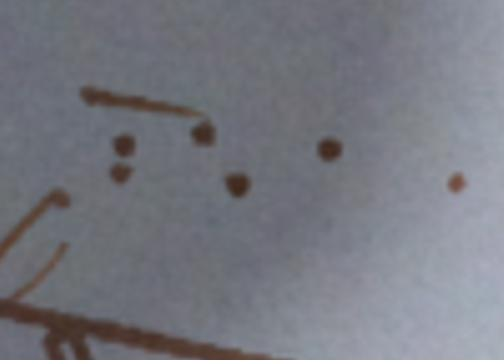

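Call:
{"method": "execute_actions", "body": {"actions": [[[0,0,0,0,0,0,1,0,0,0,0,0,-0.0018,-1],[0,0,0,0,0,0,1,0,0,0,0,0,-0.0036,-1],[0,0,0,0,0,0,1,0,0,0,0,0,-0.0054,-1],[0,0,0,0,0,0,1,0,0,0,0,0,-0.0072,-1],[0,0,0,0,0,0,1,0,0,0,0,0,-0.009,-1],[0,0,0,0,0,0,1,0,0,0,0,0,-0.0108,-1],[0,0,0,0,0,0,1,0,0,0,0,0,-0.0126,-1]],[[0,0,0,0,0,0,1,0,0,0,0,0,0,-1]],[[0,0,0,0,0,0,1,0,0,0,0,0,0.0009,-1],[0,0,0,0,0,0,1,0,0,0,0,0,0.0018,-1],[0,0,0,0,0,0,1,0,0,0,0,0,0.0027,-1],[0,0,0,0,0,0,1,0,0,0,0,0,0.0036,-1],[0,0,0,0,0,0,1,0,0,0,0,0,0.0045,-1],[0,0,0,0,0,0,1,0,0,0,0,0,0.0054,-1],[0,0,0,0,0,0,1,0,0,0,0,0,0.0063,-1],[0,0,0,0,0,0,1,0,0,0,0,0,0.0072,-1],[0,0,0,0,0,0,1,0,0,0,0,0,0.0081,-1],[0,0,0,0,0,0,1,0,0,0,0,0,0.009,-1]],[[0,0,0,0,0,0,1,0,0,0,0,0,0,-1]],[[0,0,0,0,0,0,1,0,0,0,0,0,0,-1]]], "cameras": []}}

Scene clock: 294.27 s.
left_arm: end_effector_position=(+0.3943, +0.3349, +0.1104) grip_measured=+1.000 grip_effort_nm=0.00 end_effector_quat_wxyz=(+0.619, -0.006, +0.785, +0.003) | right_arm: end_effector_position=(+0.4374, -0.1067, +0.1335) grip_measured=-0.643 grip_effort_nm=-1.03 end_effector_quat_wxyz=(+0.510, -0.544, +0.449, +0.492)
Joint names: [wrist pitch, wrist roll, shoulder, wrist yaw, elbow, waist]
Joint positions: left_arm=[1.014 -0.014 1.582 -0.052 0.332 -0.05 0.094] | right_arm=[1.136 0.004 2.374 -1.537 1.354 0.127 0.017]
Joint torques (N m): left_arm=[1.67 0.04 -6.34 -0.05 5.31 -0.06] | right_arm=[1.08 -0.04 -12.9 -0.05 7.06 0.34]
Heat: left arm: 43 °C; right arm: 45 °C.
Joint targets: left_arm=[1.021 -0.015 1.574 -0.052 0.340 -0.050] | right_arm=[1.136 0.000 2.331 -1.548 1.378 0.132]
Step readings (joint positions of left_arm | right_arm):
0: [1.014 -0.014 1.582 -0.052 0.332 -0.050] | [1.136 0.004 2.374 -1.536 1.354 0.136]
1: [1.014 -0.014 1.582 -0.052 0.332 -0.050] | [1.136 0.004 2.374 -1.536 1.354 0.136]
2: [1.014 -0.014 1.582 -0.052 0.332 -0.050] | [1.136 0.004 2.374 -1.536 1.354 0.136]
4: [1.014 -0.014 1.582 -0.052 0.332 -0.050] | [1.136 0.004 2.374 -1.536 1.354 0.135]
8: [1.014 -0.014 1.582 -0.052 0.332 -0.050] | [1.136 0.004 2.374 -1.536 1.354 0.127]
15: [1.014 -0.014 1.582 -0.052 0.332 -0.050] | [1.136 0.004 2.374 -1.536 1.354 0.115]
16: [1.014 -0.014 1.582 -0.052 0.332 -0.050] | [1.136 0.004 2.374 -1.536 1.354 0.113]
17: [1.014 -0.014 1.582 -0.052 0.332 -0.050] | [1.136 0.004 2.374 -1.536 1.354 0.113]
19: [1.014 -0.014 1.582 -0.052 0.332 -0.050] | [1.136 0.004 2.374 -1.536 1.354 0.113]
23: [1.014 -0.014 1.582 -0.052 0.332 -0.050] | [1.136 0.004 2.374 -1.536 1.354 0.113]
30: [1.014 -0.014 1.582 -0.052 0.332 -0.050] | [1.136 0.004 2.374 -1.536 1.354 0.113]
31: [1.014 -0.014 1.582 -0.052 0.332 -0.050] | [1.136 0.004 2.374 -1.536 1.354 0.113]
32: [1.014 -0.014 1.582 -0.052 0.332 -0.050] | [1.136 0.004 2.374 -1.536 1.354 0.113]
34: [1.014 -0.014 1.582 -0.052 0.332 -0.050] | [1.136 0.004 2.374 -1.536 1.354 0.113]
38: [1.014 -0.014 1.582 -0.052 0.332 -0.050] | [1.136 0.004 2.374 -1.536 1.354 0.115]
45: [1.014 -0.014 1.582 -0.052 0.332 -0.050] | [1.136 0.004 2.374 -1.536 1.354 0.125]
46: [1.014 -0.014 1.582 -0.052 0.332 -0.050] | [1.136 0.004 2.374 -1.536 1.354 0.125]
47: [1.014 -0.014 1.582 -0.052 0.332 -0.050] | [1.136 0.004 2.374 -1.536 1.354 0.126]
49: [1.014 -0.014 1.582 -0.052 0.332 -0.050] | [1.136 0.004 2.374 -1.536 1.354 0.126]
53: [1.014 -0.014 1.582 -0.052 0.332 -0.050] | [1.136 0.004 2.374 -1.537 1.354 0.127]
60: [1.014 -0.014 1.582 -0.052 0.332 -0.050] | [1.136 0.004 2.374 -1.537 1.354 0.127]
61: [1.014 -0.014 1.582 -0.052 0.332 -0.050] | [1.136 0.004 2.374 -1.537 1.354 0.127]
62: [1.014 -0.014 1.582 -0.052 0.332 -0.050] | [1.136 0.004 2.374 -1.537 1.354 0.127]
64: [1.014 -0.014 1.582 -0.052 0.332 -0.050] | [1.136 0.004 2.374 -1.537 1.354 0.127]
68: [1.014 -0.014 1.582 -0.052 0.332 -0.050] | [1.136 0.004 2.374 -1.537 1.354 0.127]
75: [1.014 -0.014 1.582 -0.052 0.332 -0.050] | [1.136 0.004 2.374 -1.537 1.354 0.127]
No camera images: "cameras" was empty.

Call:
{"method": "move", "body": {"target": [[0,0,0,0,0,0,1, 0,0,0.022,0.0200,0,0.2334,-1],[0,0,0,0,0,0,1, 0,0,0.040,0.0235,0,0.2154,-1],[0,0,0,0,0,0,1, 0,0,0.040,0.0245,0,0.2244,-1]], "speed": [0.5,0.1,0.05], "cameras": []}}

Call:
{"method": "execute_actions", "body": {"actions": [[[0,0,0,0,0,0,1,0,0,0.0012,0,0,0,-1],[0,0,0,0,0,0,1,0,0,0.0024,0,0,0,-1],[0,0,0,0,0,0,1,0,0,0.0036,0,0,0,-1],[0,0,0,0,0,0,1,0,0,0.0048,0,0,0,-1],[0,0,0,0,0,0,1,0,0,0.006,0,0,0,-1],[0,0,0,0,0,0,1,0,0,0.0072,0,0,0,-1],[0,0,0,0,0,0,1,0,0,0.0084,0,0,0,-1],[0,0,0,0,0,0,1,0,0,0.0096,0,0,0,-1],[0,0,0,0,0,0,1,0,0,0.0108,0,0,0,-1],[0,0,0,0,0,0,1,0,0,0.012,0,0,0,-1],[0,0,0,0,0,0,1,0,0,0.0132,0,0,0,-1],[0,0,0,0,0,0,1,0,0,0.0144,0,0,0,-1],[0,0,0,0,0,0,1,0,0,0.0156,0,0,0,-1],[0,0,0,0,0,0,1,0,0,0.0168,0,0,0,-1],[0,0,0,0,0,0,1,0,0,0.018,0,0,0,-1]],[[0,0,0,0,0,0,1,0,0,0.0012,0,0,0,-1],[0,0,0,0,0,0,1,0,0,0.0024,0,0,0,-1],[0,0,0,0,0,0,1,0,0,0.0036,0,0,0,-1],[0,0,0,0,0,0,1,0,0,0.0048,0,0,0,-1],[0,0,0,0,0,0,1,0,0,0.006,0,0,0,-1],[0,0,0,0,0,0,1,0,0,0.0072,0,0,0,-1],[0,0,0,0,0,0,1,0,0,0.0084,0,0,0,-1],[0,0,0,0,0,0,1,0,0,0.0096,0,0,0,-1],[0,0,0,0,0,0,1,0,0,0.0108,0,0,0,-1],[0,0,0,0,0,0,1,0,0,0.012,0,0,0,-1]],[[0,0,0,0,0,0,1,0,0,0,0,0,0,-1]]], "cameras": []}}

Scene clock: 299.40 s.
left_arm: end_effector_position=(+0.3943, +0.3349, +0.1104) grip_measured=+1.000 grip_effort_nm=0.00 end_effector_quat_wxyz=(+0.619, -0.006, +0.785, +0.003) | right_arm: end_effector_position=(+0.3040, +0.0922, +0.1174) grip_measured=-0.643 grip_effort_nm=-1.03 end_effector_quat_wxyz=(-0.419, +0.594, -0.372, -0.577)
Joint names: [wrist pitch, wrist roll, shoulder, wrist yaw, elbow, waist]
Joint positions: left_arm=[1.014 -0.014 1.582 -0.052 0.332 -0.05 0.094] | right_arm=[1.136 0.003 2.416 -1.345 1.354 0.625 0.017]
Joint torques (N m): left_arm=[1.66 0.04 -6.42 -0.02 5.19 -0.16] | right_arm=[1.2 -0.04 -9.5 0.1 7.04 0.57]
Heat: left arm: 43 °C; right arm: 45 °C.
Joint targets: left_arm=[1.021 -0.015 1.574 -0.052 0.340 -0.050] | right_arm=[1.136 0.000 2.420 -1.340 1.378 0.631]
move: done
No camera images: "cameras" was empty.

Scene clock: 301.10 s.
left_arm: end_effector_position=(+0.3943, +0.3349, +0.1104) grip_measured=+1.000 grip_effort_nm=0.00 end_effector_quat_wxyz=(+0.619, -0.006, +0.785, +0.003) | right_arm: end_effector_position=(+0.3029, +0.0923, +0.0870) grip_measured=-0.643 grip_effort_nm=-1.03 end_effector_quat_wxyz=(-0.399, +0.587, -0.393, -0.585)
Joint names: [wrist pitch, wrist roll, shoulder, wrist yaw, elbow, waist]
Joint positions: left_arm=[1.014 -0.014 1.582 -0.052 0.332 -0.05 0.094] | right_arm=[1.136 0.003 2.479 -1.343 1.354 0.626 0.017]
Joint torques (N m): left_arm=[1.65 0.04 -6.39 -0.05 5.26 -0.06] | right_arm=[1.22 -0.04 -9.4 0.03 6.79 0.38]
Heat: left arm: 43 °C; right arm: 45 °C.
Joint targets: left_arm=[1.021 -0.015 1.574 -0.052 0.340 -0.050] | right_arm=[1.136 0.000 2.487 -1.340 1.378 0.631]
Step readings (joint positions of left_arm | right_arm):
0: [1.014 -0.014 1.582 -0.052 0.332 -0.050] | [1.136 0.003 2.416 -1.345 1.354 0.625]
1: [1.014 -0.014 1.582 -0.052 0.332 -0.050] | [1.136 0.003 2.416 -1.345 1.354 0.625]
2: [1.014 -0.014 1.582 -0.052 0.332 -0.050] | [1.136 0.003 2.416 -1.345 1.354 0.626]
4: [1.014 -0.014 1.582 -0.052 0.332 -0.050] | [1.136 0.003 2.417 -1.345 1.354 0.626]
8: [1.014 -0.014 1.582 -0.052 0.332 -0.050] | [1.136 0.003 2.427 -1.344 1.354 0.626]
15: [1.014 -0.014 1.582 -0.052 0.332 -0.050] | [1.136 0.003 2.449 -1.344 1.354 0.626]
16: [1.014 -0.014 1.582 -0.052 0.332 -0.050] | [1.136 0.003 2.451 -1.344 1.354 0.626]
17: [1.014 -0.014 1.582 -0.052 0.332 -0.050] | [1.136 0.003 2.454 -1.344 1.354 0.626]
19: [1.014 -0.014 1.582 -0.052 0.332 -0.050] | [1.136 0.003 2.459 -1.344 1.354 0.626]
23: [1.014 -0.014 1.582 -0.052 0.332 -0.050] | [1.136 0.003 2.469 -1.344 1.354 0.626]
30: [1.014 -0.014 1.582 -0.052 0.332 -0.050] | [1.136 0.003 2.479 -1.343 1.354 0.626]
31: [1.014 -0.014 1.582 -0.052 0.332 -0.050] | [1.136 0.003 2.479 -1.343 1.354 0.626]
32: [1.014 -0.014 1.582 -0.052 0.332 -0.050] | [1.136 0.003 2.479 -1.343 1.354 0.626]
34: [1.014 -0.014 1.582 -0.052 0.332 -0.050] | [1.136 0.003 2.479 -1.343 1.354 0.626]
38: [1.014 -0.014 1.582 -0.052 0.332 -0.050] | [1.136 0.003 2.479 -1.343 1.354 0.626]
45: [1.014 -0.014 1.582 -0.052 0.332 -0.050] | [1.136 0.003 2.479 -1.343 1.354 0.626]
No camera images: "cameras" was empty.

Call:
{"method": "move", "body": {"target": [[0,0,0,0,0,0,1, 0,0,-0.05000,0,0,0,-1],[0,0,0,0,0,0,1, 0,0,-0.07000,-0.02,0,-0.22,-1]], "speed": [0.2,0.7], "cameras": ["cam_above"]}}

Call:
{"method": "zoom_image", "body": {"camera": "cam_above", "region": [222, 310, 292, 360]}}

Scene clock: 304.83 s.
left_arm: end_effector_position=(+0.3943, +0.3349, +0.1104) grip_measured=+1.000 grip_effort_nm=0.00 end_effector_quat_wxyz=(+0.619, -0.006, +0.785, +0.003) | right_arm: end_effector_position=(+0.4418, -0.1015, +0.1342) grip_measured=-0.643 grip_effort_nm=-1.03 end_effector_quat_wxyz=(+0.518, -0.537, +0.456, +0.486)
Joint names: [wrist pitch, wrist roll, shoulder, wrist yaw, elbow, waist]
Joint positions: left_arm=[1.014 -0.014 1.582 -0.052 0.332 -0.05 0.094] | right_arm=[1.136 0.003 2.374 -1.498 1.354 0.138 0.017]
Joint torques (N m): left_arm=[1.67 0.07 -6.37 -0.01 5.11 0.01] | right_arm=[1.1 -0.04 -12.96 -0.05 7.09 0.25]
Heat: left arm: 43 °C; right arm: 45 °C.
Joint targets: left_arm=[1.021 -0.015 1.574 -0.052 0.340 -0.050] | right_arm=[1.136 0.000 2.331 -1.509 1.378 0.141]
move: off_target (right_arm); right_arm: the shoulder is farthest, 0.043 rad from its target
Images, in order (width x height): cam_above 672x504.

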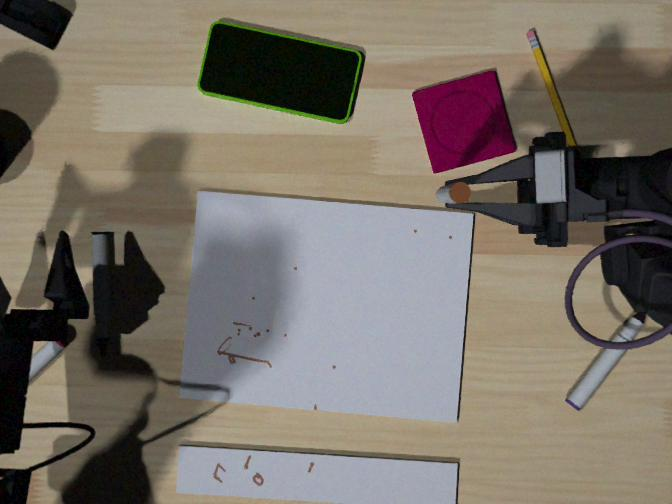

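Scaled by 7.200 from the camera's 672x504 image, which has a finer 960x720 frame.

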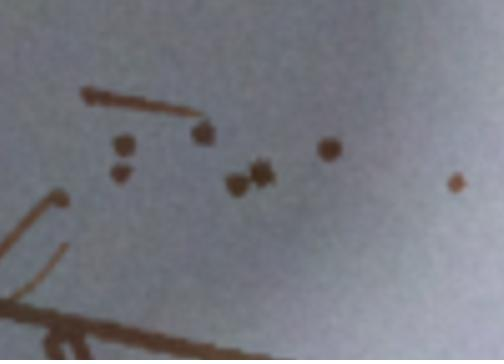

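Call:
{"method": "zoom_image", "body": {"camera": "cam_above", "region": [232, 318, 274, 346]}}

Scaled by 12.000 from the camera's 672x504 image, which has a finer 960x720 frame.

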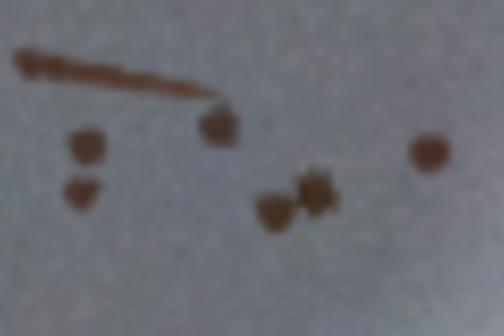

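Call:
{"method": "move", "body": {"target": [[0,0,0,0,0,0,1, 0,0,0.0220,0.01402,0,0.2064,-1],[0,0,0,0,0,0,1, 0,0,0.0400,0.01402,0,0.1884,-1],[0,0,0,0,0,0,1, 0,0,0.0400,0.0158,0,0.2154,-1],[0,0,0,0,0,0,1, 0,0,0.0701,0.0158,0,0.2154,-1]], "speed": [0.5,0.1,0.05,0.08], "cameras": []}}

Call:
{"method": "move", "body": {"target": [[0,0,0,0,0,0,1, 0,0,-0.03013,0,0,0,-1],[0,0,0,0,0,0,1, 0,0,-0.03013,0.0010,0,-0.01349,-1],[0,0,0,0,0,0,1, 0,0,-0.03013,0.0010,0,0.00045,-1],[0,0,0,0,0,0,1, 0,0,-0.03013,0.0018,0,-0.00854,-1],[0,0,0,0,0,0,1, 0,0,0,0.0018,0,-0.00854,-1]], "speed": [0.2,0.1,0.1,0.05,0.08], "cameras": []}}

Call:
{"method": "move", "body": {"target": [[0,0,0,0,0,0,1, 0,0,-0.05000,0,0,0,-1],[0,0,0,0,0,0,1, 0,0,-0.07000,-0.02,0,-0.21,-1]], "speed": [0.2,0.7], "cameras": ["cam_above"]}}

Call:
{"method": "zoom_image", "body": {"camera": "cam_above", "region": [232, 318, 274, 346]}}

Scene clock: 317.93 s.
left_arm: end_effector_position=(+0.3943, +0.3349, +0.1104) grip_measured=+1.000 grip_effort_nm=0.00 end_effector_quat_wxyz=(+0.619, -0.006, +0.785, +0.003) | right_arm: end_effector_position=(+0.3018, +0.0864, +0.0868) grip_measured=-0.643 grip_effort_nm=-1.03 end_effector_quat_wxyz=(-0.391, +0.591, -0.386, -0.590)
Joint names: [wrist pitch, wrist roll, shoulder, wrist yaw, elbow, waist]
Joint positions: left_arm=[1.014 -0.014 1.582 -0.052 0.332 -0.05 0.094] | right_arm=[1.136 0.003 2.48 -1.378 1.354 0.615 0.017]
Joint torques (N m): left_arm=[1.67 0.05 -6.46 -0.04 5.15 0.03] | right_arm=[1.2 -0.04 -9.4 0.04 6.71 0.44]
Heat: left arm: 43 °C; right arm: 46 °C.
Joint targets: left_arm=[1.021 -0.015 1.574 -0.052 0.340 -0.050] | right_arm=[1.136 0.000 2.487 -1.375 1.378 0.621]
move: done
No camera images: "cameras" was empty.

Scene clock: 322.20 s.
left_arm: end_effector_position=(+0.3943, +0.3349, +0.1104) grip_measured=+1.000 grip_effort_nm=0.00 end_effector_quat_wxyz=(+0.619, -0.006, +0.785, +0.003) | right_arm: end_effector_position=(+0.3082, +0.0846, +0.0868) grip_measured=-0.643 grip_effort_nm=-1.03 end_effector_quat_wxyz=(-0.399, +0.587, -0.393, -0.585)
Joint names: [wrist pitch, wrist roll, shoulder, wrist yaw, elbow, waist]
Joint positions: left_arm=[1.014 -0.014 1.582 -0.052 0.332 -0.05 0.094] | right_arm=[1.136 0.003 2.48 -1.363 1.354 0.606 0.017]
Joint torques (N m): left_arm=[1.67 0.07 -6.27 -0.04 5.23 -0.14] | right_arm=[1.2 -0.03 -9.25 0.03 6.72 -0.38]
Heat: left arm: 43 °C; right arm: 45 °C.
Joint targets: left_arm=[1.021 -0.015 1.574 -0.052 0.340 -0.050] | right_arm=[1.136 0.000 2.487 -1.360 1.378 0.602]
move: done
No camera images: "cameras" was empty.

Scene clock: 324.63 s.
left_arm: end_effector_position=(+0.3943, +0.3349, +0.1104) grip_measured=+1.000 grip_effort_nm=0.00 end_effector_quat_wxyz=(+0.619, -0.006, +0.785, +0.003) | right_arm: end_effector_position=(+0.4399, -0.1049, +0.1339) grip_measured=-0.643 grip_effort_nm=-1.03 end_effector_quat_wxyz=(+0.514, -0.540, +0.453, +0.489)
Joint names: [wrist pitch, wrist roll, shoulder, wrist yaw, elbow, waist]
Joint positions: left_arm=[1.014 -0.014 1.582 -0.052 0.332 -0.05 0.094] | right_arm=[1.136 0.003 2.374 -1.518 1.354 0.131 0.017]
Joint torques (N m): left_arm=[1.66 0.03 -6.32 -0.03 5.18 -0.13] | right_arm=[1.09 -0.04 -12.9 -0.05 7.09 0.29]
Heat: left arm: 44 °C; right arm: 46 °C.
Joint targets: left_arm=[1.021 -0.015 1.574 -0.052 0.340 -0.050] | right_arm=[1.136 0.000 2.331 -1.529 1.378 0.135]
move: off_target (right_arm); right_arm: the shoulder is farthest, 0.043 rad from its target
Images, in order (width x height): cam_above 672x504.

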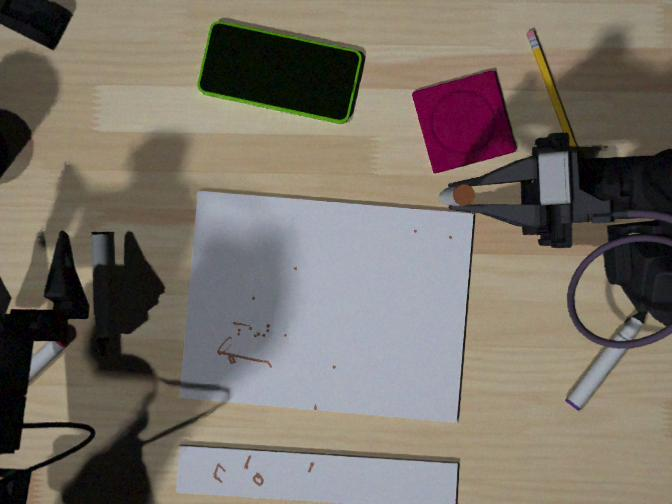

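Scaled by 12.000 from the camera's 672x504 image, which has a finer 960x720 frame.

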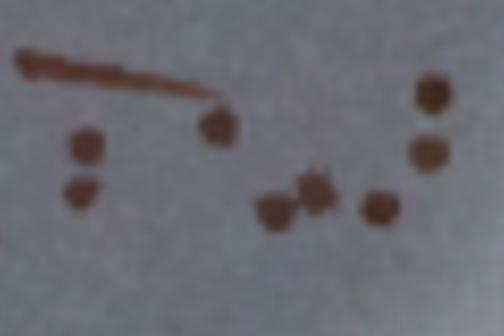

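Call:
{"method": "move", "body": {"target": [[0,0,0,0,0,0,1, 0,0,0.0220,0.02747,0,0.21951,-1],[0,0,0,0,0,0,1, 0,0,0.0400,0.02512,0,0.22851,-1],[0,0,0,0,0,0,1, 0,0,0.0728,0.02512,0,0.22851,-1]], "speed": [0.5,0.05,0.08], "cameras": []}}

Call:
{"method": "move", "body": {"target": [[0,0,0,0,0,0,1, 0,0,0,-0.00120,0,-0.00553,-1],[0,0,0,0,0,0,1, 0,0,0,-0.00351,0,-0.00751,-1],[0,0,0,0,0,0,1, 0,0,0,-0.00495,0,-0.01043,-1],[0,0,0,0,0,0,1, 0,0,0,-0.00233,0,-0.01313,-1],[0,0,0,0,0,0,1, 0,0,0,-0.00039,0,-0.00288,-1],[0,0,0,0,0,0,1, 0,0,0,0.00192,0,-0.00090,-1],[0,0,0,0,0,0,1, 0,0,0,0.00334,0,0.00202,-1],[0,0,0,0,0,0,1, 0,0,0,0.00095,0,0.00445,-1],[0,0,0,0,0,0,1, 0,0,0,-0.00018,0,0.00504,-1],[0,0,0,0,0,0,1, 0,0,0,-0.00079,0,0.00504,-1],[0,0,0,0,0,0,1, 0,0,-0.0508,-0.00079,0,0.00504,-1],[0,0,0,0,0,0,1, 0,0,-0.0700,-0.00079,0,-0.22,-1]], "speed": [0.03,0.06,0.05,0.06,0.03,0.06,0.05,0.06,0.05,0.05,0.25,0.7], "blend": [0.002,0.003,0.003,0.003,0.003,0.003,0.003,0.003,0.002,0,0,0], "cameras": ["cam_above"]}}

Call:
{"method": "zoom_image", "body": {"camera": "cam_above", "region": [222, 310, 292, 360]}}

Scene clock: 334.53 s.
left_arm: end_effector_position=(+0.3943, +0.3349, +0.1104) grip_measured=+1.000 grip_effort_nm=0.00 end_effector_quat_wxyz=(+0.619, -0.006, +0.785, +0.003) | right_arm: end_effector_position=(+0.3043, +0.0979, +0.0867) grip_measured=-0.643 grip_effort_nm=-1.03 end_effector_quat_wxyz=(-0.406, +0.581, -0.400, -0.580)
Joint names: [wrist pitch, wrist roll, shoulder, wrist yaw, elbow, waist]
Joint positions: left_arm=[1.014 -0.014 1.582 -0.052 0.332 -0.05 0.094] | right_arm=[1.138 0.003 2.48 -1.307 1.354 0.637 0.017]
Joint torques (N m): left_arm=[1.68 0.06 -6.35 -0.04 5.3 -0.13] | right_arm=[1.23 -0.03 -9.07 -0.1 6.87 0.5]
Heat: left arm: 44 °C; right arm: 47 °C.
Joint targets: left_arm=[1.021 -0.015 1.574 -0.052 0.340 -0.050] | right_arm=[1.136 0.000 2.493 -1.316 1.378 0.643]
move: done
No camera images: "cameras" was empty.

Scene clock: 340.47 s.
left_arm: end_effector_position=(+0.3943, +0.3349, +0.1104) grip_measured=+1.000 grip_effort_nm=0.00 end_effector_quat_wxyz=(+0.619, -0.006, +0.785, +0.003) | right_arm: end_effector_position=(+0.4712, -0.0970, +0.1345) grip_measured=-0.643 grip_effort_nm=-1.03 end_effector_quat_wxyz=(+0.559, -0.490, +0.497, +0.448)
Joint names: [wrist pitch, wrist roll, shoulder, wrist yaw, elbow, waist]
Joint positions: left_arm=[1.014 -0.014 1.582 -0.052 0.332 -0.05 0.094] | right_arm=[1.136 0.003 2.381 -1.318 1.354 0.15 0.017]
Joint torques (N m): left_arm=[1.63 0.05 -6.45 -0.02 5.29 -0.06] | right_arm=[1.2 -0.04 -13.11 0 7.19 0.25]
Heat: left arm: 44 °C; right arm: 46 °C.
Joint targets: left_arm=[1.021 -0.015 1.574 -0.052 0.340 -0.050] | right_arm=[1.136 0.000 2.337 -1.323 1.378 0.154]
move: off_target (right_arm); right_arm: the shoulder is farthest, 0.044 rad from its target
Images, in order (width x height): cam_above 672x504.

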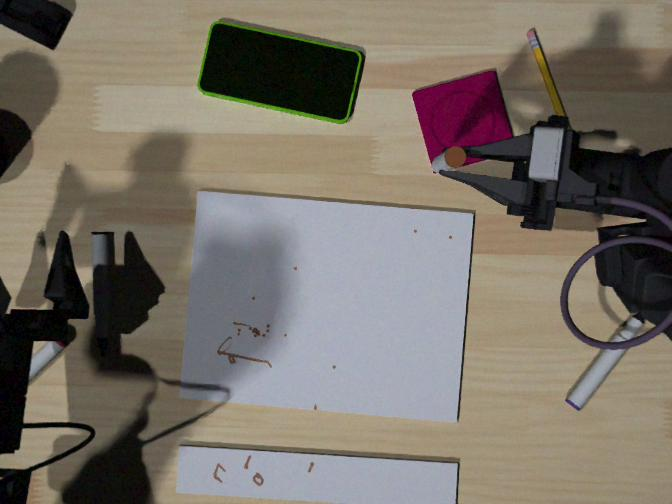

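Scaled by 7.200 from the camera's 672x504 image, which has a finer 960x720 frame.

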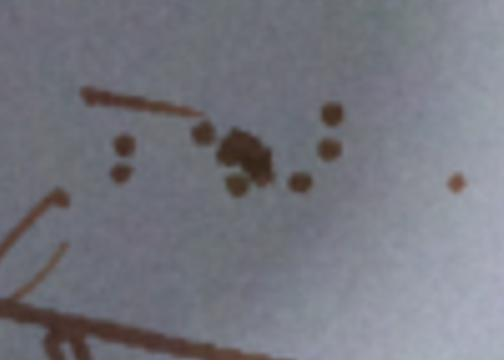

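Call:
{"method": "zoom_image", "body": {"camera": "cam_above", "region": [244, 322, 272, 342]}}

Scaled by 18.000 from the camera's 672x504 image, which has a finer 960x720 frame.

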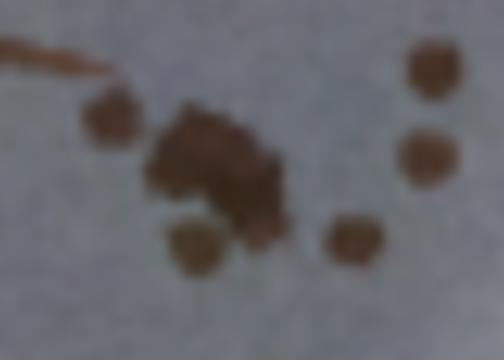

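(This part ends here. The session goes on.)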